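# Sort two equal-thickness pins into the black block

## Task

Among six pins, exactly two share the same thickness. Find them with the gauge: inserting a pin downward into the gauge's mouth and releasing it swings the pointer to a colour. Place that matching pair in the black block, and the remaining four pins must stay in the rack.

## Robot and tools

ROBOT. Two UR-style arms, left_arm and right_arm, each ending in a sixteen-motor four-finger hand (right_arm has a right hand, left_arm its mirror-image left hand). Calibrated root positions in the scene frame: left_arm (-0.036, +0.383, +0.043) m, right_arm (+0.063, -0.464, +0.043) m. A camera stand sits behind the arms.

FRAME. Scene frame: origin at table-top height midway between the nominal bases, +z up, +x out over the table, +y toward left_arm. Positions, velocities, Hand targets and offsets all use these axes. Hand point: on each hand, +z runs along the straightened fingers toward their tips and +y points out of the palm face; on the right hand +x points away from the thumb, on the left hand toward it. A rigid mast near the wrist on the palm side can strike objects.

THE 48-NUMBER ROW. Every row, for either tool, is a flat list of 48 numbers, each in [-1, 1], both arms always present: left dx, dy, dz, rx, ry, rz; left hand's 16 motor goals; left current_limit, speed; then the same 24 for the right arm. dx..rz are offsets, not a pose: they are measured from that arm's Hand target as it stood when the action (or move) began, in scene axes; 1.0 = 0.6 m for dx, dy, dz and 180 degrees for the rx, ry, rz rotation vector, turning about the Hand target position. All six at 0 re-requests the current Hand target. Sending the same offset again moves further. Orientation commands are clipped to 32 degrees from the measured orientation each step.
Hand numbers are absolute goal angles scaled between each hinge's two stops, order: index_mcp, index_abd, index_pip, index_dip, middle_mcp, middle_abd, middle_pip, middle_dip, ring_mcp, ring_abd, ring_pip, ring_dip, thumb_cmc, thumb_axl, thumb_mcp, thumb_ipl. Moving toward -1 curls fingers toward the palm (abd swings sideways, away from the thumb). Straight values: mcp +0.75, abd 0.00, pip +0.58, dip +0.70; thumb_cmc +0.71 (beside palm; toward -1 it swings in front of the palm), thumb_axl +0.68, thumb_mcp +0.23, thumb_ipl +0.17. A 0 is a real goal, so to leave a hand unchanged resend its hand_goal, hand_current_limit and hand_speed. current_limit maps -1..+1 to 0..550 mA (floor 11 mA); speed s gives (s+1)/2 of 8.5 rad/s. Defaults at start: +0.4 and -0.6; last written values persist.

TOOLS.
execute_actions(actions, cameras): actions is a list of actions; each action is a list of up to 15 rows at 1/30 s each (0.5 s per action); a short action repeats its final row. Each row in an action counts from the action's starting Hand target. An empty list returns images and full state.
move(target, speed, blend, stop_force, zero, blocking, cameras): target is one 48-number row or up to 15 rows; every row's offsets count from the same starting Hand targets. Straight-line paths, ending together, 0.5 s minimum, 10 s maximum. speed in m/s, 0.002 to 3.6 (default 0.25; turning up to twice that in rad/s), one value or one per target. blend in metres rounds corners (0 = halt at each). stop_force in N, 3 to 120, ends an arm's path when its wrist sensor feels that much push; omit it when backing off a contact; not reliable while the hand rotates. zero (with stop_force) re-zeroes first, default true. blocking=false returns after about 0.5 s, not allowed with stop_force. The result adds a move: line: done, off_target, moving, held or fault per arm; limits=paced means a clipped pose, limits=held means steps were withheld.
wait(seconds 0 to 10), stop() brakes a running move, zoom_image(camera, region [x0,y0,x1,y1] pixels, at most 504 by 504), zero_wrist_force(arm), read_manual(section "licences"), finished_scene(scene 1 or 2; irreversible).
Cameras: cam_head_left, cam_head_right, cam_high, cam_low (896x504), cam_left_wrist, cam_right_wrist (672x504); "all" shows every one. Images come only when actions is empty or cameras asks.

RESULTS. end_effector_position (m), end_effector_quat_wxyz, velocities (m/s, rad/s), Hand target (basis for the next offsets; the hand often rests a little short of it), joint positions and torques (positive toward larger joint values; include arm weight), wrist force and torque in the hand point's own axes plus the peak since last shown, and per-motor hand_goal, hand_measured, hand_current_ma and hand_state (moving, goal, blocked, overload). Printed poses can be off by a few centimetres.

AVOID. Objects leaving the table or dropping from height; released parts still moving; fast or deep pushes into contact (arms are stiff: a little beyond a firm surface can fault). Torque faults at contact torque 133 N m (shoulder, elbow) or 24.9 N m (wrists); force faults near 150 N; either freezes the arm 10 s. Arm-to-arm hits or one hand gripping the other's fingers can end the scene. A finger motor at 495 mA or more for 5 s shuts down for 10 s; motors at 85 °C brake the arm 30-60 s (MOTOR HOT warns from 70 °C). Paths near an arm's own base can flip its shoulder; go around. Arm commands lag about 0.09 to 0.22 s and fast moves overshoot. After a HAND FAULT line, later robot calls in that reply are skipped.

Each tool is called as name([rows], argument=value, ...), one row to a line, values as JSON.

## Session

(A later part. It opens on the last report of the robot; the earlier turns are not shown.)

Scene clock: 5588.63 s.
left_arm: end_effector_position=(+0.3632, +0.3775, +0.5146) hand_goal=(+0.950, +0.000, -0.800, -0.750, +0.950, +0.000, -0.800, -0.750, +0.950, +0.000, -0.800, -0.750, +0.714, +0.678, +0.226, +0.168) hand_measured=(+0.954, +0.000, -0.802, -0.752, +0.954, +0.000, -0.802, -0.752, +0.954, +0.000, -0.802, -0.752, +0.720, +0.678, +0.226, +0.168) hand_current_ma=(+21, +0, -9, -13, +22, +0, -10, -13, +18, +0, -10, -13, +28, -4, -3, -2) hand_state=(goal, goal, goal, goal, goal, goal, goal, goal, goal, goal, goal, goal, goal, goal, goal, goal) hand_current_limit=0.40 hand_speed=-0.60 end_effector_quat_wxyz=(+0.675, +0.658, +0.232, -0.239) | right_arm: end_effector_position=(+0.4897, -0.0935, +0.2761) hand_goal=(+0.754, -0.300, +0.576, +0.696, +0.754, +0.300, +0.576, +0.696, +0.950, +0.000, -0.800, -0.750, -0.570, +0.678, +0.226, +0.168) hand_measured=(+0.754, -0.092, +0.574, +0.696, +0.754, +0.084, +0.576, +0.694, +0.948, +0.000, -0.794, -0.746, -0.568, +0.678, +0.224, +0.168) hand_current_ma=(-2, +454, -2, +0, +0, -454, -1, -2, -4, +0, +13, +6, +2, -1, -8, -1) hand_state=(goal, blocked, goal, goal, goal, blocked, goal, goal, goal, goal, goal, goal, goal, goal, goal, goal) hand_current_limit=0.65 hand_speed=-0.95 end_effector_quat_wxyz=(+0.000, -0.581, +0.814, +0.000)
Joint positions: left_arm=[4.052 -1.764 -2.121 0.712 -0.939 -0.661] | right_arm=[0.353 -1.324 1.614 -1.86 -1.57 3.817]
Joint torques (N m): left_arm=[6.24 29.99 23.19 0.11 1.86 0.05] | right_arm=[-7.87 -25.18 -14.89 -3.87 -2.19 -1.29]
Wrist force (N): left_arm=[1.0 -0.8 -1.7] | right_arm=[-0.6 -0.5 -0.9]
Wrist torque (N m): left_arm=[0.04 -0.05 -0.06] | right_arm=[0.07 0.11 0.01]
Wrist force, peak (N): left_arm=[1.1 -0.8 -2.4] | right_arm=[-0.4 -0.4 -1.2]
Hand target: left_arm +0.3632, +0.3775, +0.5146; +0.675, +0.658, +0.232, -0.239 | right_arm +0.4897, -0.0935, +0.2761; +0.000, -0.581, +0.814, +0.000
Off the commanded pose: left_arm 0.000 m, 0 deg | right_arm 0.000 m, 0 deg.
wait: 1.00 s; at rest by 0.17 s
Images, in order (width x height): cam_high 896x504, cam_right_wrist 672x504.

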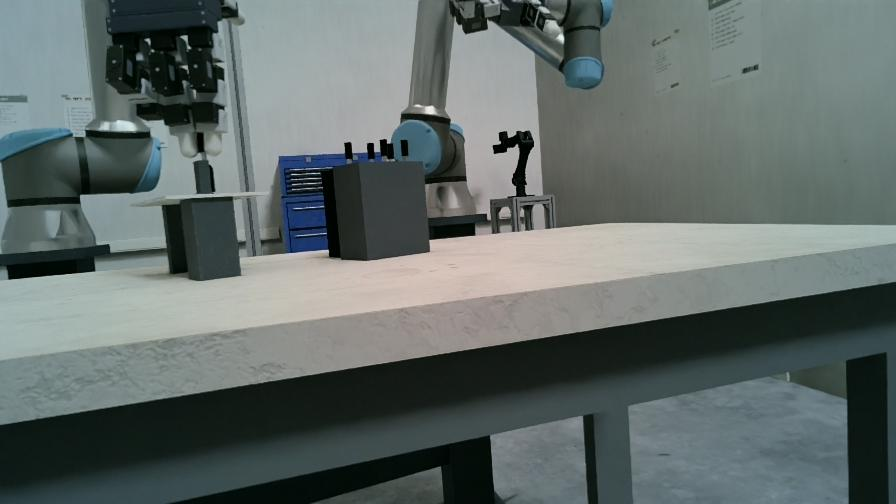

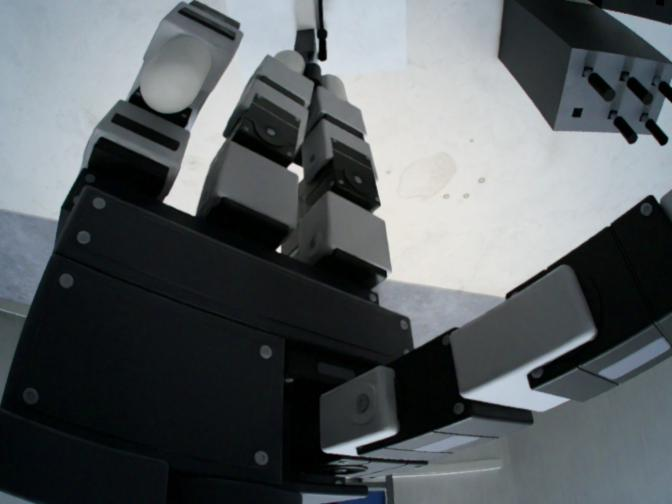

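move([
  [0,0,0,0,0,0, 0.95,0,-0.8,-0.75, 0.95,0,-0.8,-0.75, 0.95,0,-0.8,-0.75, 0.714,0.678,0.226,0.168, 0.4,-0.6, 0,0,0.045,0,0,0, 0.754,-0.3,0.576,0.696, 0.754,0.3,0.576,0.696, 0.95,0,-0.8,-0.75, -0.571,0.678,0.226,0.168, 0.65,-0.95],
  [0,0,0,0,0,0, 0.95,0,-0.8,-0.75, 0.95,0,-0.8,-0.75, 0.95,0,-0.8,-0.75, 0.714,0.678,0.226,0.168, 0.4,-0.6, 0,0,0.19,0,0,0, 0.754,-0.3,0.576,0.696, 0.754,0.3,0.576,0.696, 0.95,0,-0.8,-0.75, -0.571,0.678,0.226,0.168, 0.65,-0.95],
  [0,0,0,0,0,0, 0.95,0,-0.8,-0.75, 0.95,0,-0.8,-0.75, 0.95,0,-0.8,-0.75, 0.714,0.678,0.226,0.168, 0.4,-0.6, -0.0572,0.3473,0.19,0,0,0, 0.754,-0.3,0.576,0.696, 0.754,0.3,0.576,0.696, 0.95,0,-0.8,-0.75, -0.571,0.678,0.226,0.168, 0.65,-0.95],
  [0,0,0,0,0,0, 0.95,0,-0.8,-0.75, 0.95,0,-0.8,-0.75, 0.95,0,-0.8,-0.75, 0.714,0.678,0.226,0.168, 0.4,-0.6, -0.0572,0.3473,0.0407,0,0,0, 0.754,-0.3,0.576,0.696, 0.754,0.3,0.576,0.696, 0.95,0,-0.8,-0.75, -0.571,0.678,0.226,0.168, 0.65,-0.95],
], speed=[0.015,0.1,0.12,0.06], blend=[0.004,0.01,0,0], cameras=["cam_left_wrist","cam_right_wrist","cam_high"])

zoom_image(camera="cam_right_wrist", region=[280, 10, 350, 80])

zoom_image(camera="cam_high", region=[340, 110, 390, 160])

zoom_image(camera="cam_left_wrist", region=[160, 170, 220, 230])

Scene clock: 5608.00 s.
left_arm: end_effector_position=(+0.3632, +0.3775, +0.5146) hand_goal=(+0.950, +0.000, -0.800, -0.750, +0.950, +0.000, -0.800, -0.750, +0.950, +0.000, -0.800, -0.750, +0.714, +0.678, +0.226, +0.168) hand_measured=(+0.954, +0.000, -0.802, -0.752, +0.954, +0.000, -0.802, -0.752, +0.954, +0.000, -0.802, -0.752, +0.720, +0.678, +0.226, +0.168) hand_current_ma=(+21, +0, -9, -13, +22, +0, -10, -13, +18, +0, -10, -13, +28, -4, -3, -2) hand_state=(goal, goal, goal, goal, goal, goal, goal, goal, goal, goal, goal, goal, goal, goal, goal, goal) hand_current_limit=0.40 hand_speed=-0.60 end_effector_quat_wxyz=(+0.675, +0.658, +0.232, -0.239) | right_arm: end_effector_position=(+0.4554, +0.1149, +0.3007) hand_goal=(+0.754, -0.300, +0.576, +0.696, +0.754, +0.300, +0.576, +0.696, +0.950, +0.000, -0.800, -0.750, -0.570, +0.678, +0.226, +0.168) hand_measured=(+0.754, -0.092, +0.574, +0.696, +0.754, +0.084, +0.576, +0.694, +0.948, +0.000, -0.794, -0.746, -0.568, +0.678, +0.224, +0.168) hand_current_ma=(-2, +454, -2, +0, +0, -454, -1, -2, -4, +0, +13, +6, +2, -1, -8, -1) hand_state=(goal, blocked, goal, goal, goal, blocked, goal, goal, goal, goal, goal, goal, goal, goal, goal, goal) hand_current_limit=0.65 hand_speed=-0.95 end_effector_quat_wxyz=(+0.000, -0.581, +0.814, +0.000)
Joint positions: left_arm=[4.052 -1.764 -2.121 0.712 -0.939 -0.661] | right_arm=[0.668 -1.071 1.195 -1.694 -1.57 4.132]
Joint torques (N m): left_arm=[5.33 29.25 22.78 0.02 1.94 0.35] | right_arm=[-3.76 -34.97 -13.21 -3.8 2.26 1.06]
Wrist force (N): left_arm=[1.1 -0.5 -2.0] | right_arm=[-0.5 -0.4 -0.8]
Wrist torque (N m): left_arm=[0.10 -0.07 -0.06] | right_arm=[0.07 0.03 -0.12]
Wrist force, peak (N): left_arm=[1.2 -1.4 -2.3] | right_arm=[-0.5 -0.9 -2.0]
Hand target: left_arm +0.3632, +0.3775, +0.5146; +0.675, +0.658, +0.232, -0.239 | right_arm +0.4554, +0.1149, +0.3006; +0.000, -0.581, +0.814, +0.000
Off the commanded pose: left_arm 0.000 m, 0 deg | right_arm 0.000 m, 0 deg.
move: done
Images, in order (width x height): cam_high 896x504, cam_left_wrist 672x504, cam_right_wrist 672x504.

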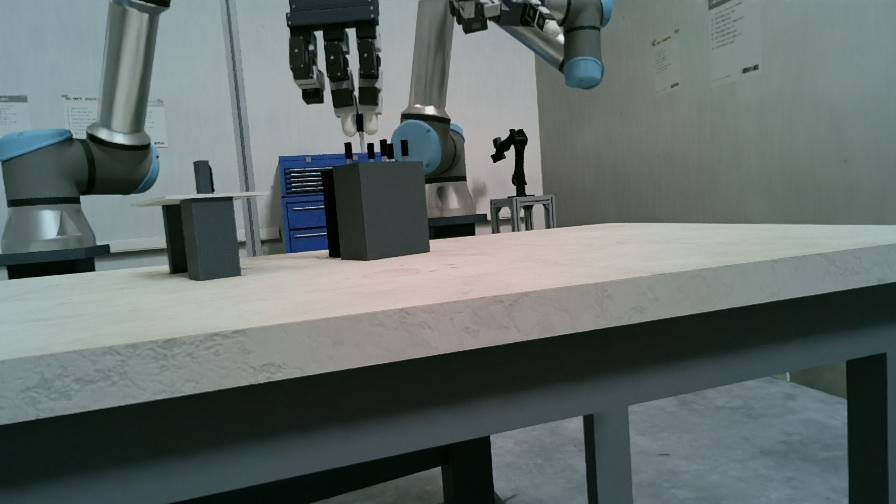

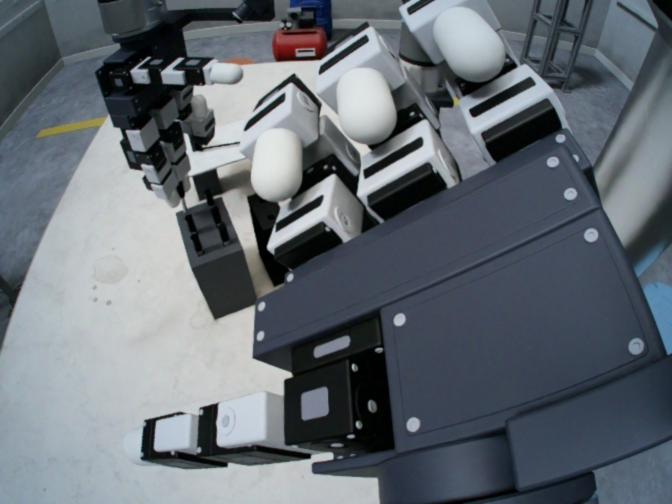

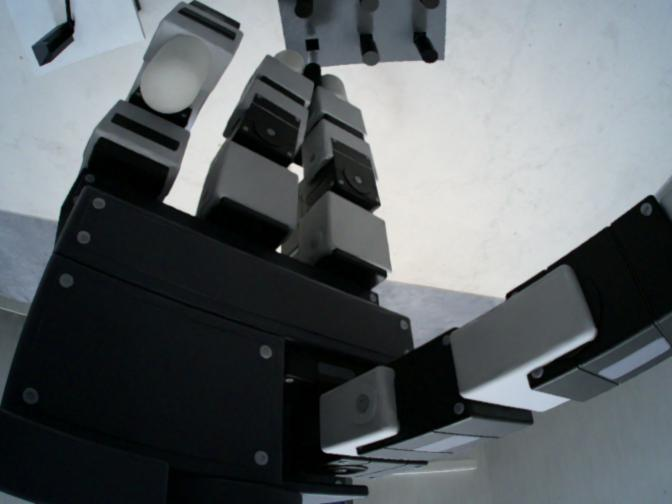

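Scaled by 7.200 from the camera's 672x504 image, which has a finer 960x720 frame.

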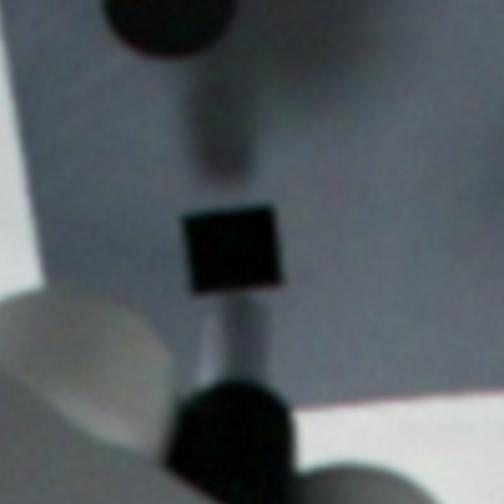

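Scaled by 10.080.

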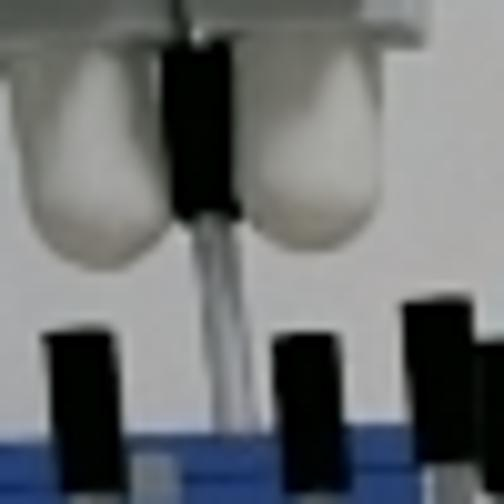

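Scaled by 8.400 from the camera's 672x504 image, which has a finer 960x720 frame.

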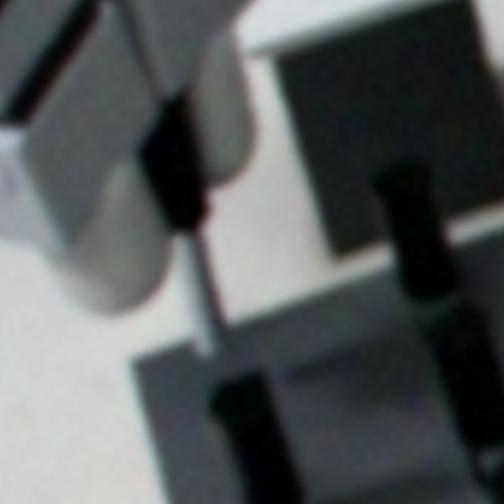

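move(target=[0,0,0,0,0,0, 0.95,0,-0.8,-0.75, 0.95,0,-0.8,-0.75, 0.95,0,-0.8,-0.75, 0.714,0.678,0.226,0.168, 0.4,-0.6, -0.0023,-0.0008,0,0,0,0, 0.754,-0.3,0.576,0.696, 0.754,0.3,0.576,0.696, 0.95,0,-0.8,-0.75, -0.571,0.678,0.226,0.168, 0.65,-0.95], speed=0.02, cameras=["cam_right_wrist"])

zoom_image(camera="cam_right_wrist", region=[280, 10, 350, 80])

move(target=[0,0,0,0,0,0, 0.95,0,-0.8,-0.75, 0.95,0,-0.8,-0.75, 0.95,0,-0.8,-0.75, 0.714,0.678,0.226,0.168, 0.4,-0.6, 0,0,-0.056,0,0,0, 0.754,-0.3,0.576,0.696, 0.754,0.3,0.576,0.696, 0.95,0,-0.8,-0.75, -0.571,0.678,0.226,0.168, 0.65,-0.95], speed=0.01, stop_force=4)

Scene clock: 5614.80 s.
left_arm: end_effector_position=(+0.3632, +0.3775, +0.5146) hand_goal=(+0.950, +0.000, -0.800, -0.750, +0.950, +0.000, -0.800, -0.750, +0.950, +0.000, -0.800, -0.750, +0.714, +0.678, +0.226, +0.168) hand_measured=(+0.954, +0.000, -0.802, -0.752, +0.954, +0.000, -0.802, -0.752, +0.954, +0.000, -0.802, -0.752, +0.720, +0.678, +0.226, +0.168) hand_current_ma=(+21, +0, -9, -13, +22, +0, -10, -13, +18, +0, -10, -13, +28, -4, -3, -2) hand_state=(goal, goal, goal, goal, goal, goal, goal, goal, goal, goal, goal, goal, goal, goal, goal, goal) hand_current_limit=0.40 hand_speed=-0.60 end_effector_quat_wxyz=(+0.675, +0.658, +0.232, -0.239) | right_arm: end_effector_position=(+0.4542, +0.1144, +0.3006) hand_goal=(+0.754, -0.300, +0.576, +0.696, +0.754, +0.300, +0.576, +0.696, +0.950, +0.000, -0.800, -0.750, -0.570, +0.678, +0.226, +0.168) hand_measured=(+0.754, -0.092, +0.574, +0.696, +0.754, +0.084, +0.576, +0.694, +0.948, +0.000, -0.794, -0.746, -0.568, +0.678, +0.224, +0.168) hand_current_ma=(-2, +454, -2, +0, +0, -454, -1, -2, -4, +0, +13, +6, +2, -1, -8, -1) hand_state=(goal, blocked, goal, goal, goal, blocked, goal, goal, goal, goal, goal, goal, goal, goal, goal, goal) hand_current_limit=0.65 hand_speed=-0.95 end_effector_quat_wxyz=(+0.000, -0.581, +0.814, +0.000)
Joint positions: left_arm=[4.052 -1.764 -2.121 0.712 -0.939 -0.661] | right_arm=[0.669 -1.074 1.2 -1.696 -1.57 4.133]
Joint torques (N m): left_arm=[6.5 30.37 22.36 -0.15 2 0.2] | right_arm=[10.95 -50.73 -15.04 -4.04 2.35 1.27]
Wrist force (N): left_arm=[1.0 -0.6 -2.1] | right_arm=[-0.3 -0.3 -1.0]
Wrist torque (N m): left_arm=[0.10 -0.07 -0.06] | right_arm=[0.09 0.01 -0.09]
Wrist force, peak (N): left_arm=[1.0 -1.0 -2.4] | right_arm=[0.0 -0.4 -1.6]
Hand target: left_arm +0.3632, +0.3775, +0.5146; +0.675, +0.658, +0.232, -0.239 | right_arm +0.4540, +0.1144, +0.3006; +0.000, -0.581, +0.814, +0.000
Off the commanded pose: left_arm 0.000 m, 0 deg | right_arm 0.000 m, 0 deg.
move: done
Images, in order (width x height): cam_right_wrist 672x504.

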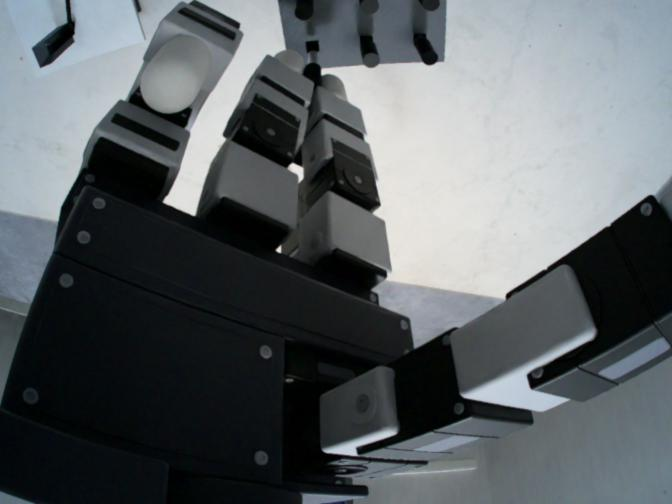

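Scaled by 7.200 from the camera's 672x504 image, which has a finer 960x720 frame.

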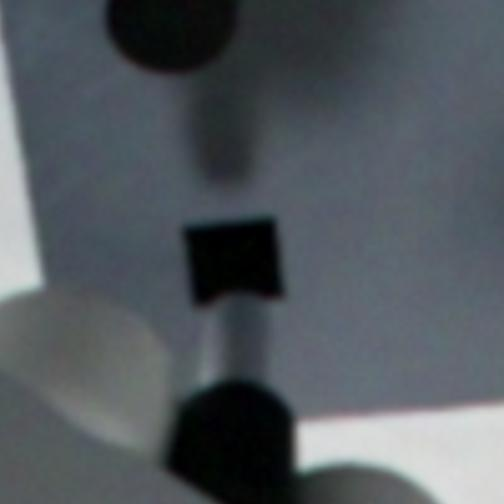

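Scene clock: 5619.13 s.
left_arm: end_effector_position=(+0.3632, +0.3775, +0.5146) hand_goal=(+0.950, +0.000, -0.800, -0.750, +0.950, +0.000, -0.800, -0.750, +0.950, +0.000, -0.800, -0.750, +0.714, +0.678, +0.226, +0.168) hand_measured=(+0.954, +0.000, -0.802, -0.752, +0.954, +0.000, -0.802, -0.752, +0.954, +0.000, -0.802, -0.752, +0.720, +0.678, +0.226, +0.168) hand_current_ma=(+21, +0, -9, -13, +22, +0, -10, -13, +18, +0, -10, -13, +28, -4, -3, -2) hand_state=(goal, goal, goal, goal, goal, goal, goal, goal, goal, goal, goal, goal, goal, goal, goal, goal) hand_current_limit=0.40 hand_speed=-0.60 end_effector_quat_wxyz=(+0.675, +0.658, +0.232, -0.239) | right_arm: end_effector_position=(+0.4540, +0.1144, +0.2670) hand_goal=(+0.754, -0.300, +0.576, +0.696, +0.754, +0.300, +0.576, +0.696, +0.950, +0.000, -0.800, -0.750, -0.570, +0.678, +0.226, +0.168) hand_measured=(+0.754, -0.092, +0.574, +0.696, +0.754, +0.084, +0.576, +0.694, +0.948, +0.000, -0.794, -0.746, -0.568, +0.678, +0.224, +0.168) hand_current_ma=(-2, +454, -2, +0, +0, -454, -1, -2, -4, +0, +13, +6, +2, -1, -8, -1) hand_state=(goal, blocked, goal, goal, goal, blocked, goal, goal, goal, goal, goal, goal, goal, goal, goal, goal) hand_current_limit=0.65 hand_speed=-0.95 end_effector_quat_wxyz=(+0.000, -0.581, +0.814, +0.000)
Joint positions: left_arm=[4.052 -1.764 -2.121 0.712 -0.939 -0.661] | right_arm=[0.669 -1.061 1.266 -1.776 -1.57 4.133]
Joint torques (N m): left_arm=[6.33 29.98 23.06 0.04 2.15 0.14] | right_arm=[11.1 -33.97 -14.39 -3.85 0.8 1.19]
Wrist force (N): left_arm=[1.1 -0.7 -2.3] | right_arm=[-0.4 -0.3 -1.2]
Wrist torque (N m): left_arm=[0.11 -0.08 -0.05] | right_arm=[0.12 0.00 -0.09]
Wrist force, peak (N): left_arm=[1.1 -0.7 -2.3] | right_arm=[-0.6 -0.4 -1.3]
Hand target: left_arm +0.3632, +0.3775, +0.5146; +0.675, +0.658, +0.232, -0.239 | right_arm +0.4540, +0.1144, +0.2670; +0.000, -0.581, +0.814, +0.000
Off the commanded pose: left_arm 0.000 m, 0 deg | right_arm 0.000 m, 0 deg.
move: done

move(target=[0,0,0,0,0,0, 0.95,0,-0.8,-0.75, 0.95,0,-0.8,-0.75, 0.95,0,-0.8,-0.75, 0.714,0.678,0.226,0.168, 0.4,-0.6, 0,0,0.0003,0,0,0, 0.754,-0.02,0.576,0.696, 0.754,0.02,0.576,0.696, 0.95,0,-0.8,-0.75, -0.571,0.678,0.226,0.168, 0.5,-0.85], speed=0.02)

move([
  [0,0,0,0,0,0, 0.95,0,-0.8,-0.75, 0.95,0,-0.8,-0.75, 0.95,0,-0.8,-0.75, 0.714,0.678,0.226,0.168, 0.4,-0.6, 0,0,0.03,0,0,0, 0.754,-0.02,0.576,0.696, 0.754,0.02,0.576,0.696, 0.95,0,-0.8,-0.75, -0.571,0.678,0.226,0.168, 0.5,-0.85],
  [0,0,0,0,0,0, 0.95,0,-0.8,-0.75, 0.95,0,-0.8,-0.75, 0.95,0,-0.8,-0.75, 0.714,0.678,0.226,0.168, 0.4,-0.6, 0,0,0.072,0,0,0, 0.754,-0.02,0.576,0.696, 0.754,0.02,0.576,0.696, 0.95,0,-0.8,-0.75, -0.571,0.678,0.226,0.168, 0.5,-0.85],
  [0,0,0,0,0,0, 0.95,0,-0.8,-0.75, 0.95,0,-0.8,-0.75, 0.95,0,-0.8,-0.75, 0.714,0.678,0.226,0.168, 0.4,-0.6, -0.0273,0.0605,0.072,0,0,0, 0.754,-0.02,0.576,0.696, 0.754,0.02,0.576,0.696, 0.95,0,-0.8,-0.75, -0.571,0.678,0.226,0.168, 0.5,-0.85],
], speed=[0.02,0.06,0.06], blend=[0.004,0.005,0], cameras=["cam_left_wrist","cam_right_wrist","cam_high"])

zoom_image(camera="cam_right_wrist", region=[250, 0, 390, 120])

zoom_image(camera="cam_high", region=[350, 110, 420, 170])

Scene clock: 5630.50 s.
left_arm: end_effector_position=(+0.3632, +0.3775, +0.5146) hand_goal=(+0.950, +0.000, -0.800, -0.750, +0.950, +0.000, -0.800, -0.750, +0.950, +0.000, -0.800, -0.750, +0.714, +0.678, +0.226, +0.168) hand_measured=(+0.954, +0.000, -0.802, -0.752, +0.954, +0.000, -0.802, -0.752, +0.954, +0.000, -0.802, -0.752, +0.720, +0.678, +0.226, +0.168) hand_current_ma=(+21, +0, -9, -13, +22, +0, -10, -13, +18, +0, -10, -13, +28, -4, -3, -2) hand_state=(goal, goal, goal, goal, goal, goal, goal, goal, goal, goal, goal, goal, goal, goal, goal, goal) hand_current_limit=0.40 hand_speed=-0.60 end_effector_quat_wxyz=(+0.675, +0.658, +0.232, -0.239) | right_arm: end_effector_position=(+0.4540, +0.1144, +0.2671) hand_goal=(+0.754, -0.020, +0.576, +0.696, +0.754, +0.020, +0.576, +0.696, +0.950, +0.000, -0.800, -0.750, -0.570, +0.678, +0.226, +0.168) hand_measured=(+0.754, -0.022, +0.574, +0.696, +0.754, +0.022, +0.576, +0.694, +0.948, +0.000, -0.794, -0.746, -0.568, +0.678, +0.224, +0.168) hand_current_ma=(-2, -5, -2, +0, +0, +5, -1, -2, -4, +0, +13, +6, +2, -1, -8, -1) hand_state=(goal, goal, goal, goal, goal, goal, goal, goal, goal, goal, goal, goal, goal, goal, goal, goal) hand_current_limit=0.50 hand_speed=-0.85 end_effector_quat_wxyz=(+0.000, -0.581, +0.814, +0.000)
Joint positions: left_arm=[4.052 -1.764 -2.121 0.712 -0.939 -0.661] | right_arm=[0.669 -1.061 1.266 -1.775 -1.57 4.133]
Joint torques (N m): left_arm=[6.11 30.56 22.74 -0.04 2.2 0.37] | right_arm=[5.23 -45.71 -26.89 -1.31 1.37 1.24]
Wrist force (N): left_arm=[0.9 -0.8 -2.3] | right_arm=[0.0 -0.2 -1.3]
Wrist torque (N m): left_arm=[0.09 -0.04 -0.08] | right_arm=[0.12 -0.05 -0.05]
Wrist force, peak (N): left_arm=[1.0 -0.8 -2.5] | right_arm=[-0.5 -0.5 -1.4]
Hand target: left_arm +0.3632, +0.3775, +0.5146; +0.675, +0.658, +0.232, -0.239 | right_arm +0.4540, +0.1144, +0.2671; +0.000, -0.581, +0.814, +0.000
Off the commanded pose: left_arm 0.000 m, 0 deg | right_arm 0.000 m, 0 deg.
move: done

Scene clock: 5633.03 s.
left_arm: end_effector_position=(+0.3632, +0.3775, +0.5146) hand_goal=(+0.950, +0.000, -0.800, -0.750, +0.950, +0.000, -0.800, -0.750, +0.950, +0.000, -0.800, -0.750, +0.714, +0.678, +0.226, +0.168) hand_measured=(+0.954, +0.000, -0.802, -0.752, +0.954, +0.000, -0.802, -0.752, +0.954, +0.000, -0.802, -0.752, +0.720, +0.678, +0.226, +0.168) hand_current_ma=(+21, +0, -9, -13, +22, +0, -10, -13, +18, +0, -10, -13, +28, -4, -3, -2) hand_state=(goal, goal, goal, goal, goal, goal, goal, goal, goal, goal, goal, goal, goal, goal, goal, goal) hand_current_limit=0.40 hand_speed=-0.60 end_effector_quat_wxyz=(+0.675, +0.658, +0.232, -0.239) | right_arm: end_effector_position=(+0.4377, +0.1505, +0.3104) hand_goal=(+0.754, -0.020, +0.576, +0.696, +0.754, +0.020, +0.576, +0.696, +0.950, +0.000, -0.800, -0.750, -0.570, +0.678, +0.226, +0.168) hand_measured=(+0.754, -0.022, +0.574, +0.696, +0.754, +0.022, +0.576, +0.694, +0.948, +0.000, -0.794, -0.746, -0.568, +0.678, +0.224, +0.168) hand_current_ma=(-2, -5, -2, +0, +0, +5, -1, -2, -4, +0, +13, +6, +2, -1, -8, -1) hand_state=(goal, goal, goal, goal, goal, goal, goal, goal, goal, goal, goal, goal, goal, goal, goal, goal) hand_current_limit=0.50 hand_speed=-0.85 end_effector_quat_wxyz=(+0.000, -0.581, +0.814, +0.000)
Joint positions: left_arm=[4.052 -1.764 -2.121 0.712 -0.939 -0.661] | right_arm=[0.723 -1.032 1.11 -1.648 -1.57 4.187]
Joint torques (N m): left_arm=[6.09 30.25 22.58 -0.06 2.19 0.37] | right_arm=[11.54 -36.65 -27.84 -1.12 -2.18 1.02]
Wrist force (N): left_arm=[1.0 -0.7 -2.2] | right_arm=[-0.2 -0.2 -1.6]
Wrist torque (N m): left_arm=[0.10 -0.06 -0.06] | right_arm=[0.16 0.01 -0.10]
Wrist force, peak (N): left_arm=[1.2 -0.8 -2.4] | right_arm=[0.0 -0.6 -1.8]
Hand target: left_arm +0.3632, +0.3775, +0.5146; +0.675, +0.658, +0.232, -0.239 | right_arm +0.4377, +0.1507, +0.3103; +0.000, -0.581, +0.814, +0.000
Off the commanded pose: left_arm 0.000 m, 0 deg | right_arm 0.000 m, 0 deg.
move: done
Images, in order (width x height): cam_high 896x504, cam_left_wrist 672x504, cam_right_wrist 672x504.

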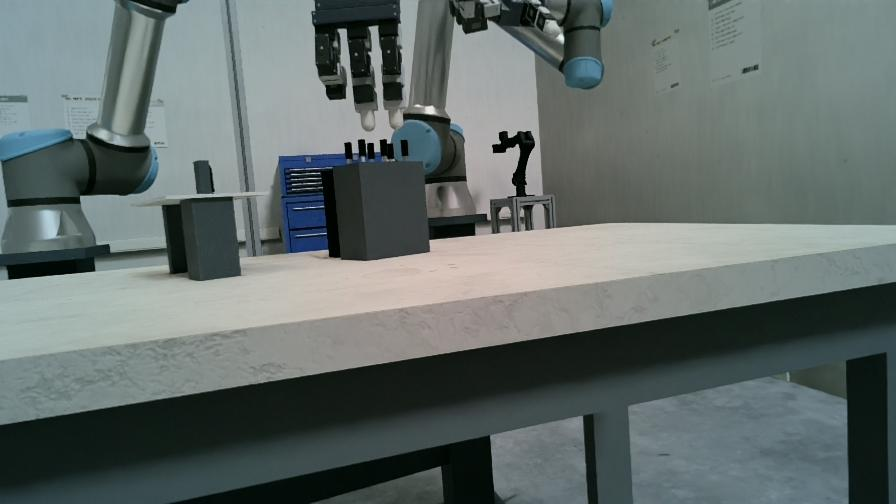

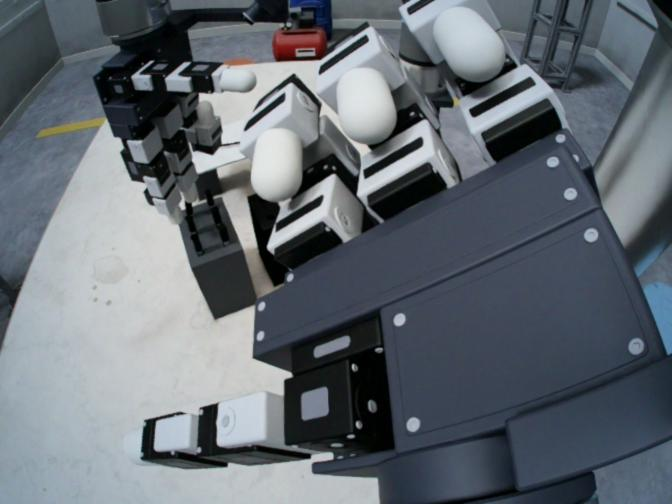

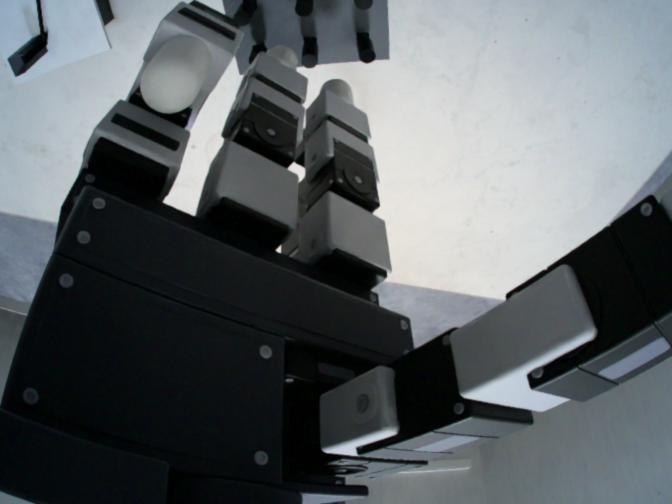

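Scaled by 3.600 from the camera's 672x504 image, which has a finer 960x720 frame.

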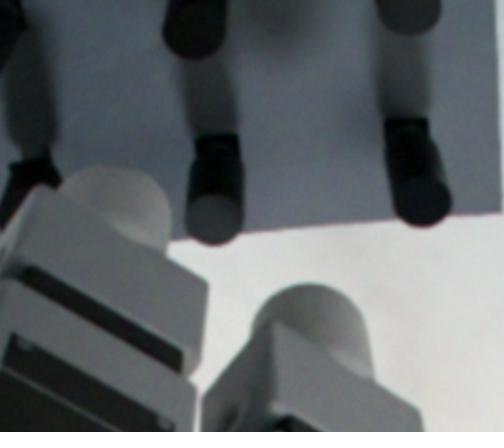

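Scaled by 7.200.

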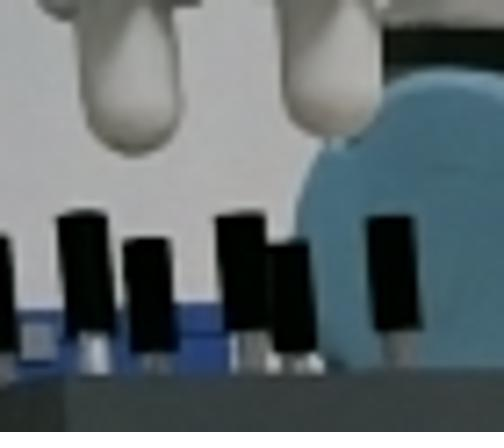

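move([
  [0,0,0,0,0,0, 0.95,0,-0.8,-0.75, 0.95,0,-0.8,-0.75, 0.95,0,-0.8,-0.75, 0.714,0.678,0.226,0.168, 0.4,-0.6, 0.0027,0.0002,0,0,0,0, 0.754,-0.02,0.576,0.696, 0.754,0.02,0.576,0.696, 0.95,0,-0.8,-0.75, -0.571,0.678,0.226,0.168, 0.5,-0.85],
  [0,0,0,0,0,0, 0.95,0,-0.8,-0.75, 0.95,0,-0.8,-0.75, 0.95,0,-0.8,-0.75, 0.714,0.678,0.226,0.168, 0.4,-0.6, 0.0027,0.0002,-0.042,0,0,0, 0.754,-0.02,0.576,0.696, 0.754,0.02,0.576,0.696, 0.95,0,-0.8,-0.75, -0.571,0.678,0.226,0.168, 0.5,-0.85],
], speed=[0.03,0.03], stop_force=4, cameras=["cam_high"])

zoom_image(camera="cam_high", region=[355, 110, 405, 160])

Scene clock: 5643.97 s.
left_arm: end_effector_position=(+0.3632, +0.3775, +0.5146) hand_goal=(+0.950, +0.000, -0.800, -0.750, +0.950, +0.000, -0.800, -0.750, +0.950, +0.000, -0.800, -0.750, +0.714, +0.678, +0.226, +0.168) hand_measured=(+0.954, +0.000, -0.802, -0.752, +0.954, +0.000, -0.802, -0.752, +0.954, +0.000, -0.802, -0.752, +0.720, +0.678, +0.226, +0.168) hand_current_ma=(+21, +0, -9, -13, +22, +0, -10, -13, +18, +0, -10, -13, +28, -4, -3, -2) hand_state=(goal, goal, goal, goal, goal, goal, goal, goal, goal, goal, goal, goal, goal, goal, goal, goal) hand_current_limit=0.40 hand_speed=-0.60 end_effector_quat_wxyz=(+0.675, +0.658, +0.232, -0.239) | right_arm: end_effector_position=(+0.4393, +0.1508, +0.2851) hand_goal=(+0.754, -0.020, +0.576, +0.696, +0.754, +0.020, +0.576, +0.696, +0.950, +0.000, -0.800, -0.750, -0.570, +0.678, +0.226, +0.168) hand_measured=(+0.754, -0.022, +0.574, +0.696, +0.754, +0.022, +0.576, +0.694, +0.948, +0.000, -0.794, -0.746, -0.568, +0.678, +0.224, +0.168) hand_current_ma=(-2, -5, -2, +0, +0, +5, -1, -2, -4, +0, +13, +6, +2, -1, -8, -1) hand_state=(goal, goal, goal, goal, goal, goal, goal, goal, goal, goal, goal, goal, goal, goal, goal, goal) hand_current_limit=0.50 hand_speed=-0.85 end_effector_quat_wxyz=(+0.000, -0.581, +0.814, +0.000)
Joint positions: left_arm=[4.052 -1.764 -2.121 0.712 -0.939 -0.661] | right_arm=[0.722 -1.022 1.159 -1.707 -1.57 4.186]
Joint torques (N m): left_arm=[5.67 29.72 21.35 -0.03 2.2 0.4] | right_arm=[-9.95 -35.98 -15.86 -3.92 1.01 -0.09]
Wrist force (N): left_arm=[1.0 -0.8 -2.1] | right_arm=[-0.3 -0.6 -1.7]
Wrist torque (N m): left_arm=[0.07 -0.06 -0.07] | right_arm=[0.11 0.02 -0.01]
Wrist force, peak (N): left_arm=[1.2 -1.0 -2.4] | right_arm=[-0.4 -0.8 -1.9]
Hand target: left_arm +0.3632, +0.3775, +0.5146; +0.675, +0.658, +0.232, -0.239 | right_arm +0.4393, +0.1508, +0.2851; +0.000, -0.581, +0.814, +0.000
Off the commanded pose: left_arm 0.000 m, 0 deg | right_arm 0.000 m, 0 deg.
move: done
Images, in order (width x height): cam_high 896x504.

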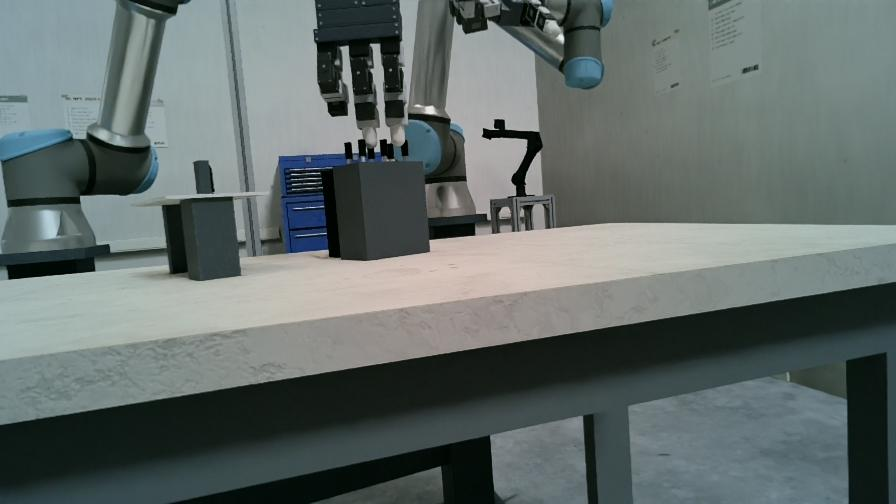

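Scaled by 10.080.

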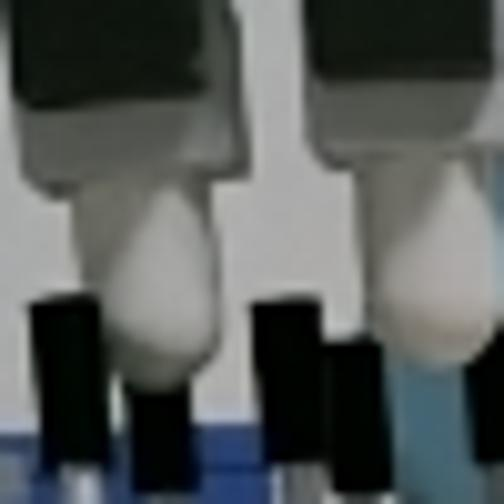

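move(target=[0,0,0,0,0,0, 0.95,0,-0.8,-0.75, 0.95,0,-0.8,-0.75, 0.95,0,-0.8,-0.75, 0.714,0.678,0.226,0.168, 0.4,-0.6, 0,0,-0.033,0,0,0, 0.754,-0.04,0.576,0.696, 0.754,0.04,0.576,0.696, 0.95,0,-0.8,-0.75, -0.571,0.678,0.226,0.168, 0.5,-0.85], speed=0.012, stop_force=3, cameras=["cam_high"])

zoom_image(camera="cam_high", region=[355, 120, 405, 170])

move(target=[0,0,0,0,0,0, 0.95,0,-0.8,-0.75, 0.95,0,-0.8,-0.75, 0.95,0,-0.8,-0.75, 0.714,0.678,0.226,0.168, 0.4,-0.6, 0,0,0.0012,0,0,0, 0.754,-0.04,0.576,0.696, 0.754,0.04,0.576,0.696, 0.95,0,-0.8,-0.75, -0.571,0.678,0.226,0.168, 0.5,-0.85], speed=0.02)

move(target=[0,0,0,0,0,0, 0.95,0,-0.8,-0.75, 0.95,0,-0.8,-0.75, 0.95,0,-0.8,-0.75, 0.714,0.678,0.226,0.168, 0.4,-0.6, 0,0,0,0,0,0, 0.754,-0.3,0.576,0.696, 0.754,0.3,0.576,0.696, 0.95,0,-0.8,-0.75, -0.571,0.678,0.226,0.168, 0.65,-0.95], speed=0.02)

wait(seconds=0.7)

move([
  [0,0,0,0,0,0, 0.95,0,-0.8,-0.75, 0.95,0,-0.8,-0.75, 0.95,0,-0.8,-0.75, 0.714,0.678,0.226,0.168, 0.4,-0.6, 0,0,0.05,0,0,0, 0.754,-0.3,0.576,0.696, 0.754,0.3,0.576,0.696, 0.95,0,-0.8,-0.75, -0.571,0.678,0.226,0.168, 0.65,-0.95],
  [0,0,0,0,0,0, 0.95,0,-0.8,-0.75, 0.95,0,-0.8,-0.75, 0.95,0,-0.8,-0.75, 0.714,0.678,0.226,0.168, 0.4,-0.6, 0,0,0.105,0,0,0, 0.754,-0.3,0.576,0.696, 0.754,0.3,0.576,0.696, 0.95,0,-0.8,-0.75, -0.571,0.678,0.226,0.168, 0.65,-0.95],
], speed=[0.015,0.05], blend=[0.004,0], cameras=["cam_left_wrist","cam_right_wrist","cam_high"])

zoom_image(camera="cam_right_wrist", region=[300, 45, 322, 73])

zoom_image(camera="cam_right_wrist", region=[295, 15, 330, 60])

Scene clock: 5664.53 s.
left_arm: end_effector_position=(+0.3632, +0.3775, +0.5146) hand_goal=(+0.950, +0.000, -0.800, -0.750, +0.950, +0.000, -0.800, -0.750, +0.950, +0.000, -0.800, -0.750, +0.714, +0.678, +0.226, +0.168) hand_measured=(+0.954, +0.000, -0.802, -0.752, +0.954, +0.000, -0.802, -0.752, +0.954, +0.000, -0.802, -0.752, +0.720, +0.678, +0.226, +0.168) hand_current_ma=(+21, +0, -9, -13, +22, +0, -10, -13, +18, +0, -10, -13, +28, -4, -3, -2) hand_state=(goal, goal, goal, goal, goal, goal, goal, goal, goal, goal, goal, goal, goal, goal, goal, goal) hand_current_limit=0.40 hand_speed=-0.60 end_effector_quat_wxyz=(+0.675, +0.658, +0.232, -0.239) | right_arm: end_effector_position=(+0.4393, +0.1508, +0.2662) hand_goal=(+0.754, -0.040, +0.576, +0.696, +0.754, +0.040, +0.576, +0.696, +0.950, +0.000, -0.800, -0.750, -0.570, +0.678, +0.226, +0.168) hand_measured=(+0.754, -0.038, +0.574, +0.696, +0.754, +0.044, +0.576, +0.694, +0.948, +0.000, -0.794, -0.746, -0.568, +0.678, +0.224, +0.168) hand_current_ma=(-2, +5, -2, +0, -1, +8, -1, -2, -4, +0, +13, +6, +2, -1, -8, -1) hand_state=(goal, goal, goal, goal, goal, goal, goal, goal, goal, goal, goal, goal, goal, goal, goal, goal) hand_current_limit=0.50 hand_speed=-0.85 end_effector_quat_wxyz=(+0.000, -0.581, +0.814, +0.000)
Joint positions: left_arm=[4.052 -1.764 -2.121 0.712 -0.939 -0.661] | right_arm=[0.722 -1.014 1.195 -1.752 -1.57 4.186]
Joint torques (N m): left_arm=[6.47 30.23 22.65 0.03 2.03 0.39] | right_arm=[-7.94 -51.53 -25.6 -1.01 0.43 0.35]
Wrist force (N): left_arm=[0.7 -0.6 -2.3] | right_arm=[0.0 -0.5 -3.3]
Wrist torque (N m): left_arm=[0.11 -0.03 -0.09] | right_arm=[0.26 0.03 0.03]
Wrist force, peak (N): left_arm=[1.2 -0.7 -2.4] | right_arm=[0.1 -0.5 -7.4]
Hand target: left_arm +0.3632, +0.3775, +0.5146; +0.675, +0.658, +0.232, -0.239 | right_arm +0.4393, +0.1508, +0.2663; +0.000, -0.581, +0.814, +0.000 (not the last commanded pose)
Off the commanded pose: left_arm 0.000 m, 0 deg | right_arm 0.001 m, 0 deg.
move: contact (right_arm)
Images, in order (width x height): cam_high 896x504.

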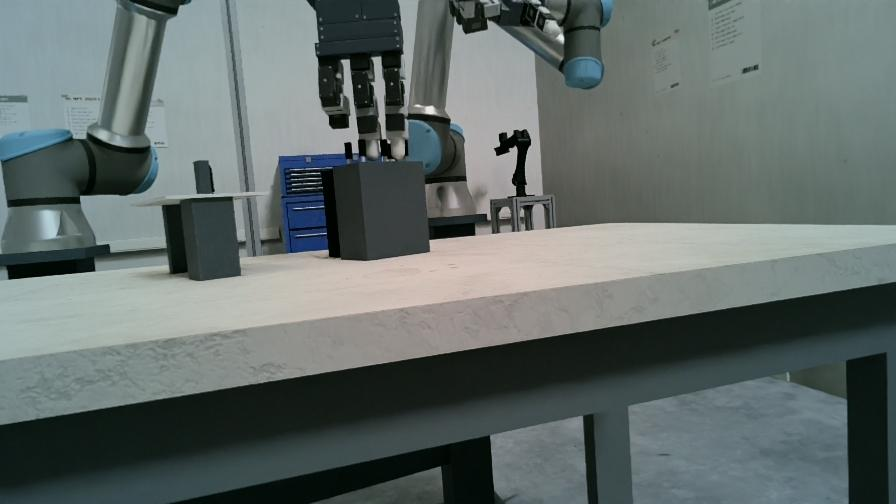

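Scaled by 10.080.

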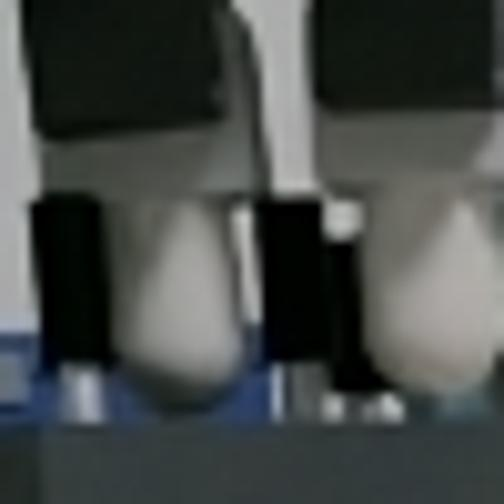

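Scene clock: 5665.23 s.
left_arm: end_effector_position=(+0.3632, +0.3775, +0.5146) hand_goal=(+0.950, +0.000, -0.800, -0.750, +0.950, +0.000, -0.800, -0.750, +0.950, +0.000, -0.800, -0.750, +0.714, +0.678, +0.226, +0.168) hand_measured=(+0.954, +0.000, -0.802, -0.752, +0.954, +0.000, -0.802, -0.752, +0.954, +0.000, -0.802, -0.752, +0.720, +0.678, +0.226, +0.168) hand_current_ma=(+21, +0, -9, -13, +22, +0, -10, -13, +18, +0, -10, -13, +28, -4, -3, -2) hand_state=(goal, goal, goal, goal, goal, goal, goal, goal, goal, goal, goal, goal, goal, goal, goal, goal) hand_current_limit=0.40 hand_speed=-0.60 end_effector_quat_wxyz=(+0.675, +0.658, +0.232, -0.239) | right_arm: end_effector_position=(+0.4393, +0.1508, +0.2669) hand_goal=(+0.754, -0.040, +0.576, +0.696, +0.754, +0.040, +0.576, +0.696, +0.950, +0.000, -0.800, -0.750, -0.570, +0.678, +0.226, +0.168) hand_measured=(+0.754, -0.038, +0.574, +0.696, +0.754, +0.042, +0.576, +0.694, +0.948, +0.000, -0.794, -0.746, -0.568, +0.678, +0.224, +0.168) hand_current_ma=(-2, +5, -2, +0, -1, +5, -1, -2, -4, +0, +13, +6, +2, -1, -8, -1) hand_state=(goal, goal, goal, goal, goal, goal, goal, goal, goal, goal, goal, goal, goal, goal, goal, goal) hand_current_limit=0.50 hand_speed=-0.85 end_effector_quat_wxyz=(+0.000, -0.581, +0.814, +0.000)
Joint positions: left_arm=[4.052 -1.764 -2.121 0.712 -0.939 -0.661] | right_arm=[0.722 -1.015 1.194 -1.75 -1.57 4.186]
Joint torques (N m): left_arm=[5.96 29.56 22.88 0.07 2.12 0.3] | right_arm=[-7.74 -52.61 -26.11 -0.99 0.59 0.24]
Wrist force (N): left_arm=[1.0 -0.8 -1.8] | right_arm=[-0.4 -0.7 -1.6]
Wrist torque (N m): left_arm=[0.05 -0.05 -0.06] | right_arm=[0.11 0.03 -0.01]
Wrist force, peak (N): left_arm=[1.0 -0.7 -2.3] | right_arm=[0.2 -0.5 -3.7]
Hand target: left_arm +0.3632, +0.3775, +0.5146; +0.675, +0.658, +0.232, -0.239 | right_arm +0.4393, +0.1508, +0.2670; +0.000, -0.581, +0.814, +0.000
Off the commanded pose: left_arm 0.000 m, 0 deg | right_arm 0.000 m, 0 deg.
move: done

Scene clock: 5665.73 s.
left_arm: end_effector_position=(+0.3632, +0.3775, +0.5146) hand_goal=(+0.950, +0.000, -0.800, -0.750, +0.950, +0.000, -0.800, -0.750, +0.950, +0.000, -0.800, -0.750, +0.714, +0.678, +0.226, +0.168) hand_measured=(+0.954, +0.000, -0.802, -0.752, +0.954, +0.000, -0.802, -0.752, +0.954, +0.000, -0.802, -0.752, +0.720, +0.678, +0.226, +0.168) hand_current_ma=(+21, +0, -9, -13, +22, +0, -10, -13, +18, +0, -10, -13, +28, -4, -3, -2) hand_state=(goal, goal, goal, goal, goal, goal, goal, goal, goal, goal, goal, goal, goal, goal, goal, goal) hand_current_limit=0.40 hand_speed=-0.60 end_effector_quat_wxyz=(+0.675, +0.658, +0.232, -0.239) | right_arm: end_effector_position=(+0.4393, +0.1508, +0.2670) hand_goal=(+0.754, -0.300, +0.576, +0.696, +0.754, +0.300, +0.576, +0.696, +0.950, +0.000, -0.800, -0.750, -0.570, +0.678, +0.226, +0.168) hand_measured=(+0.754, -0.080, +0.574, +0.696, +0.754, +0.078, +0.576, +0.694, +0.948, +0.000, -0.794, -0.746, -0.568, +0.678, +0.224, +0.168) hand_current_ma=(-2, +161, -2, +0, -1, -170, -1, -2, -4, +0, +13, +6, +2, -1, -8, -1) hand_state=(goal, moving, goal, goal, goal, moving, goal, goal, goal, goal, goal, goal, goal, goal, goal, goal) hand_current_limit=0.65 hand_speed=-0.95 end_effector_quat_wxyz=(+0.000, -0.581, +0.814, +0.000)
Joint positions: left_arm=[4.052 -1.764 -2.121 0.712 -0.939 -0.661] | right_arm=[0.722 -1.015 1.194 -1.75 -1.57 4.186]
Joint torques (N m): left_arm=[5.78 29.71 22.9 -0.06 2.03 0.46] | right_arm=[-8.04 -53.04 -26.96 -1.18 0.6 0.29]
Wrist force (N): left_arm=[1.1 -0.8 -2.3] | right_arm=[-0.5 -0.5 -1.6]
Wrist torque (N m): left_arm=[0.09 -0.07 -0.06] | right_arm=[0.13 0.05 -0.02]
Wrist force, peak (N): left_arm=[1.1 -0.8 -2.3] | right_arm=[-0.4 -0.4 -1.7]
Hand target: left_arm +0.3632, +0.3775, +0.5146; +0.675, +0.658, +0.232, -0.239 | right_arm +0.4393, +0.1508, +0.2670; +0.000, -0.581, +0.814, +0.000
Off the commanded pose: left_arm 0.000 m, 0 deg | right_arm 0.000 m, 0 deg.
move: done

Scene clock: 5666.43 s.
left_arm: end_effector_position=(+0.3632, +0.3775, +0.5146) hand_goal=(+0.950, +0.000, -0.800, -0.750, +0.950, +0.000, -0.800, -0.750, +0.950, +0.000, -0.800, -0.750, +0.714, +0.678, +0.226, +0.168) hand_measured=(+0.954, +0.000, -0.802, -0.752, +0.954, +0.000, -0.802, -0.752, +0.954, +0.000, -0.802, -0.752, +0.720, +0.678, +0.226, +0.168) hand_current_ma=(+21, +0, -9, -13, +22, +0, -10, -13, +18, +0, -10, -13, +28, -4, -3, -2) hand_state=(goal, goal, goal, goal, goal, goal, goal, goal, goal, goal, goal, goal, goal, goal, goal, goal) hand_current_limit=0.40 hand_speed=-0.60 end_effector_quat_wxyz=(+0.675, +0.658, +0.232, -0.239) | right_arm: end_effector_position=(+0.4393, +0.1508, +0.2670) hand_goal=(+0.754, -0.300, +0.576, +0.696, +0.754, +0.300, +0.576, +0.696, +0.950, +0.000, -0.800, -0.750, -0.570, +0.678, +0.226, +0.168) hand_measured=(+0.754, -0.088, +0.574, +0.696, +0.754, +0.080, +0.576, +0.694, +0.948, +0.000, -0.794, -0.746, -0.568, +0.678, +0.224, +0.168) hand_current_ma=(-2, +454, -2, +0, -1, -454, -1, -2, -4, +0, +13, +6, +2, -1, -8, -1) hand_state=(goal, blocked, goal, goal, goal, blocked, goal, goal, goal, goal, goal, goal, goal, goal, goal, goal) hand_current_limit=0.65 hand_speed=-0.95 end_effector_quat_wxyz=(+0.000, -0.581, +0.814, +0.000)
Joint positions: left_arm=[4.052 -1.764 -2.121 0.712 -0.939 -0.661] | right_arm=[0.722 -1.015 1.194 -1.75 -1.57 4.186]
Joint torques (N m): left_arm=[6.39 29.78 22.42 0.05 2.12 0.42] | right_arm=[-7.95 -52.49 -26.83 -1.17 0.52 0.34]
Wrist force (N): left_arm=[0.9 -0.7 -2.1] | right_arm=[-0.3 -0.4 -1.7]
Wrist torque (N m): left_arm=[0.09 -0.05 -0.08] | right_arm=[0.16 0.02 0.01]
Wrist force, peak (N): left_arm=[1.0 -0.9 -2.3] | right_arm=[-0.3 -0.9 -1.7]
Hand target: left_arm +0.3632, +0.3775, +0.5146; +0.675, +0.658, +0.232, -0.239 | right_arm +0.4393, +0.1508, +0.2670; +0.000, -0.581, +0.814, +0.000
Off the commanded pose: left_arm 0.000 m, 0 deg | right_arm 0.000 m, 0 deg.
wait: 0.70 s; at rest by 0.17 s

Scene clock: 5669.67 s.
left_arm: end_effector_position=(+0.3632, +0.3775, +0.5146) hand_goal=(+0.950, +0.000, -0.800, -0.750, +0.950, +0.000, -0.800, -0.750, +0.950, +0.000, -0.800, -0.750, +0.714, +0.678, +0.226, +0.168) hand_measured=(+0.954, +0.000, -0.802, -0.752, +0.954, +0.000, -0.802, -0.752, +0.954, +0.000, -0.802, -0.752, +0.720, +0.678, +0.226, +0.168) hand_current_ma=(+21, +0, -9, -13, +22, +0, -10, -13, +18, +0, -10, -13, +28, -4, -3, -2) hand_state=(goal, goal, goal, goal, goal, goal, goal, goal, goal, goal, goal, goal, goal, goal, goal, goal) hand_current_limit=0.40 hand_speed=-0.60 end_effector_quat_wxyz=(+0.675, +0.658, +0.232, -0.239) | right_arm: end_effector_position=(+0.4393, +0.1508, +0.3299) hand_goal=(+0.754, -0.300, +0.576, +0.696, +0.754, +0.300, +0.576, +0.696, +0.950, +0.000, -0.800, -0.750, -0.570, +0.678, +0.226, +0.168) hand_measured=(+0.754, -0.088, +0.574, +0.696, +0.754, +0.080, +0.576, +0.694, +0.948, +0.000, -0.794, -0.746, -0.568, +0.678, +0.224, +0.168) hand_current_ma=(-2, +454, -2, +0, -1, -454, -1, -2, -4, +0, +13, +6, +2, -1, -8, -1) hand_state=(goal, blocked, goal, goal, goal, blocked, goal, goal, goal, goal, goal, goal, goal, goal, goal, goal) hand_current_limit=0.65 hand_speed=-0.95 end_effector_quat_wxyz=(+0.000, -0.581, +0.814, +0.000)
Joint positions: left_arm=[4.052 -1.764 -2.121 0.712 -0.939 -0.661] | right_arm=[0.722 -1.032 1.059 -1.598 -1.57 4.186]
Joint torques (N m): left_arm=[6.45 29.19 22.83 0.05 2.04 0.27] | right_arm=[-5.4 -35.2 -26.14 -1.25 -1.46 -0.7]
Wrist force (N): left_arm=[1.0 -0.9 -2.0] | right_arm=[-0.3 -0.6 -1.2]
Wrist torque (N m): left_arm=[0.07 -0.05 -0.06] | right_arm=[0.09 0.02 -0.03]
Wrist force, peak (N): left_arm=[0.8 -0.7 -2.6] | right_arm=[-0.2 -0.7 -1.8]
Hand target: left_arm +0.3632, +0.3775, +0.5146; +0.675, +0.658, +0.232, -0.239 | right_arm +0.4393, +0.1508, +0.3300; +0.000, -0.581, +0.814, +0.000
Off the commanded pose: left_arm 0.000 m, 0 deg | right_arm 0.000 m, 0 deg.
move: done
Images, in order (width x height): cam_high 896x504, cam_left_wrist 672x504, cam_right_wrist 672x504.

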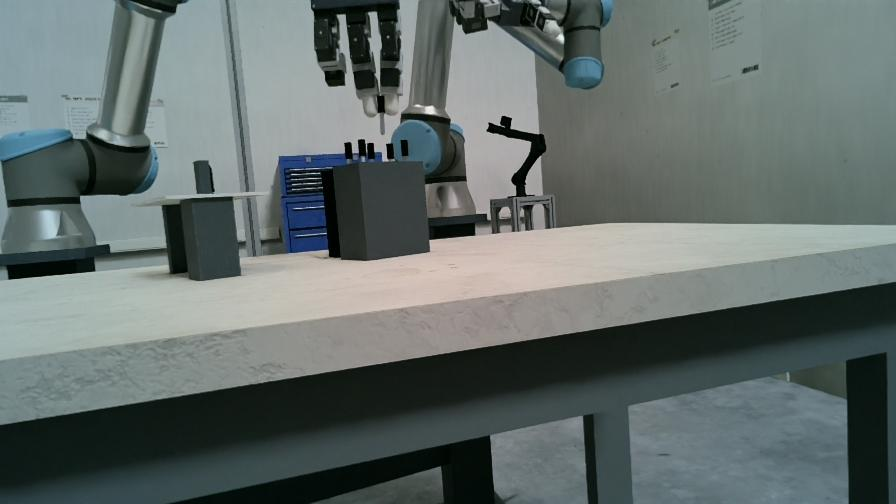

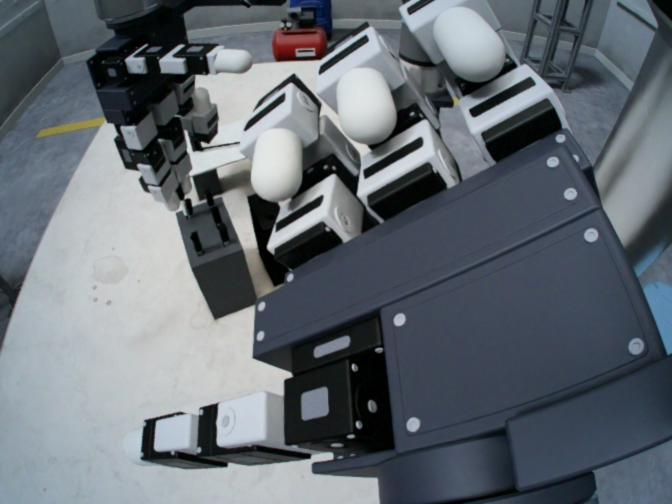

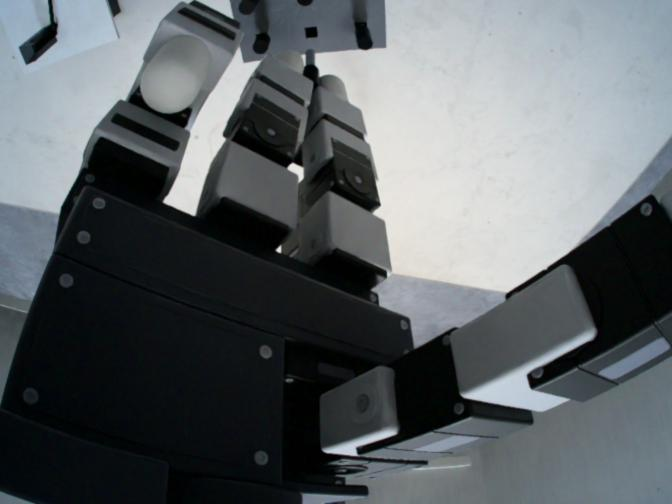

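Scaled by 18.000 from the camera's 672x504 image, which has a finer 960x720 frame.

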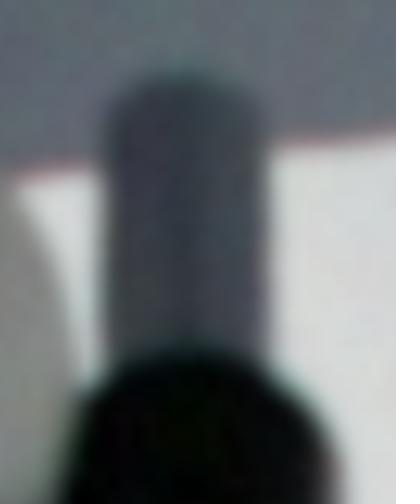

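Scaled by 11.200 from the camera's 672x504 image, which has a finer 960x720 frame.

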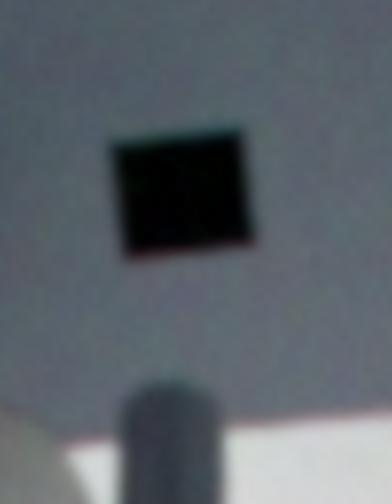

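zoom_image(camera="cam_right_wrist", region=[302, 48, 318, 64])

zoom_image(camera="cam_high", region=[360, 95, 410, 145])

Scaled by 31.500 from the camera's 672x504 image, which has a finer 960x720 frame.

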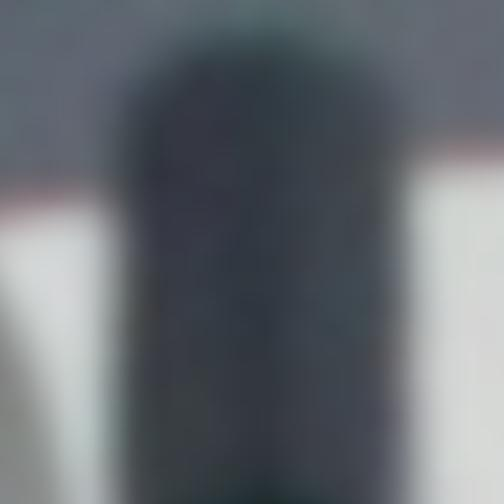

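Scaled by 10.080.

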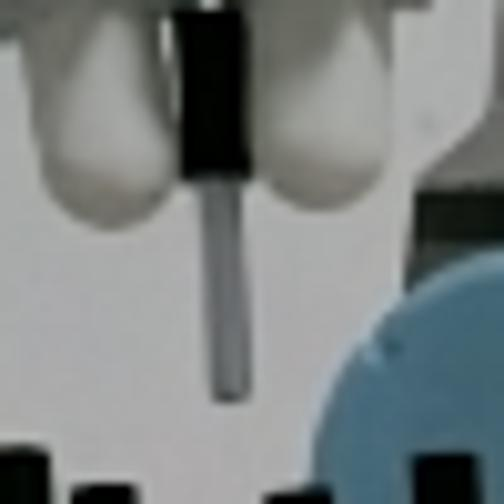

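zoom_image(camera="cam_high", region=[374, 108, 390, 136])

Scaled by 18.000.

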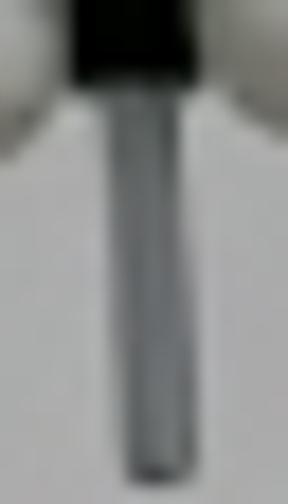

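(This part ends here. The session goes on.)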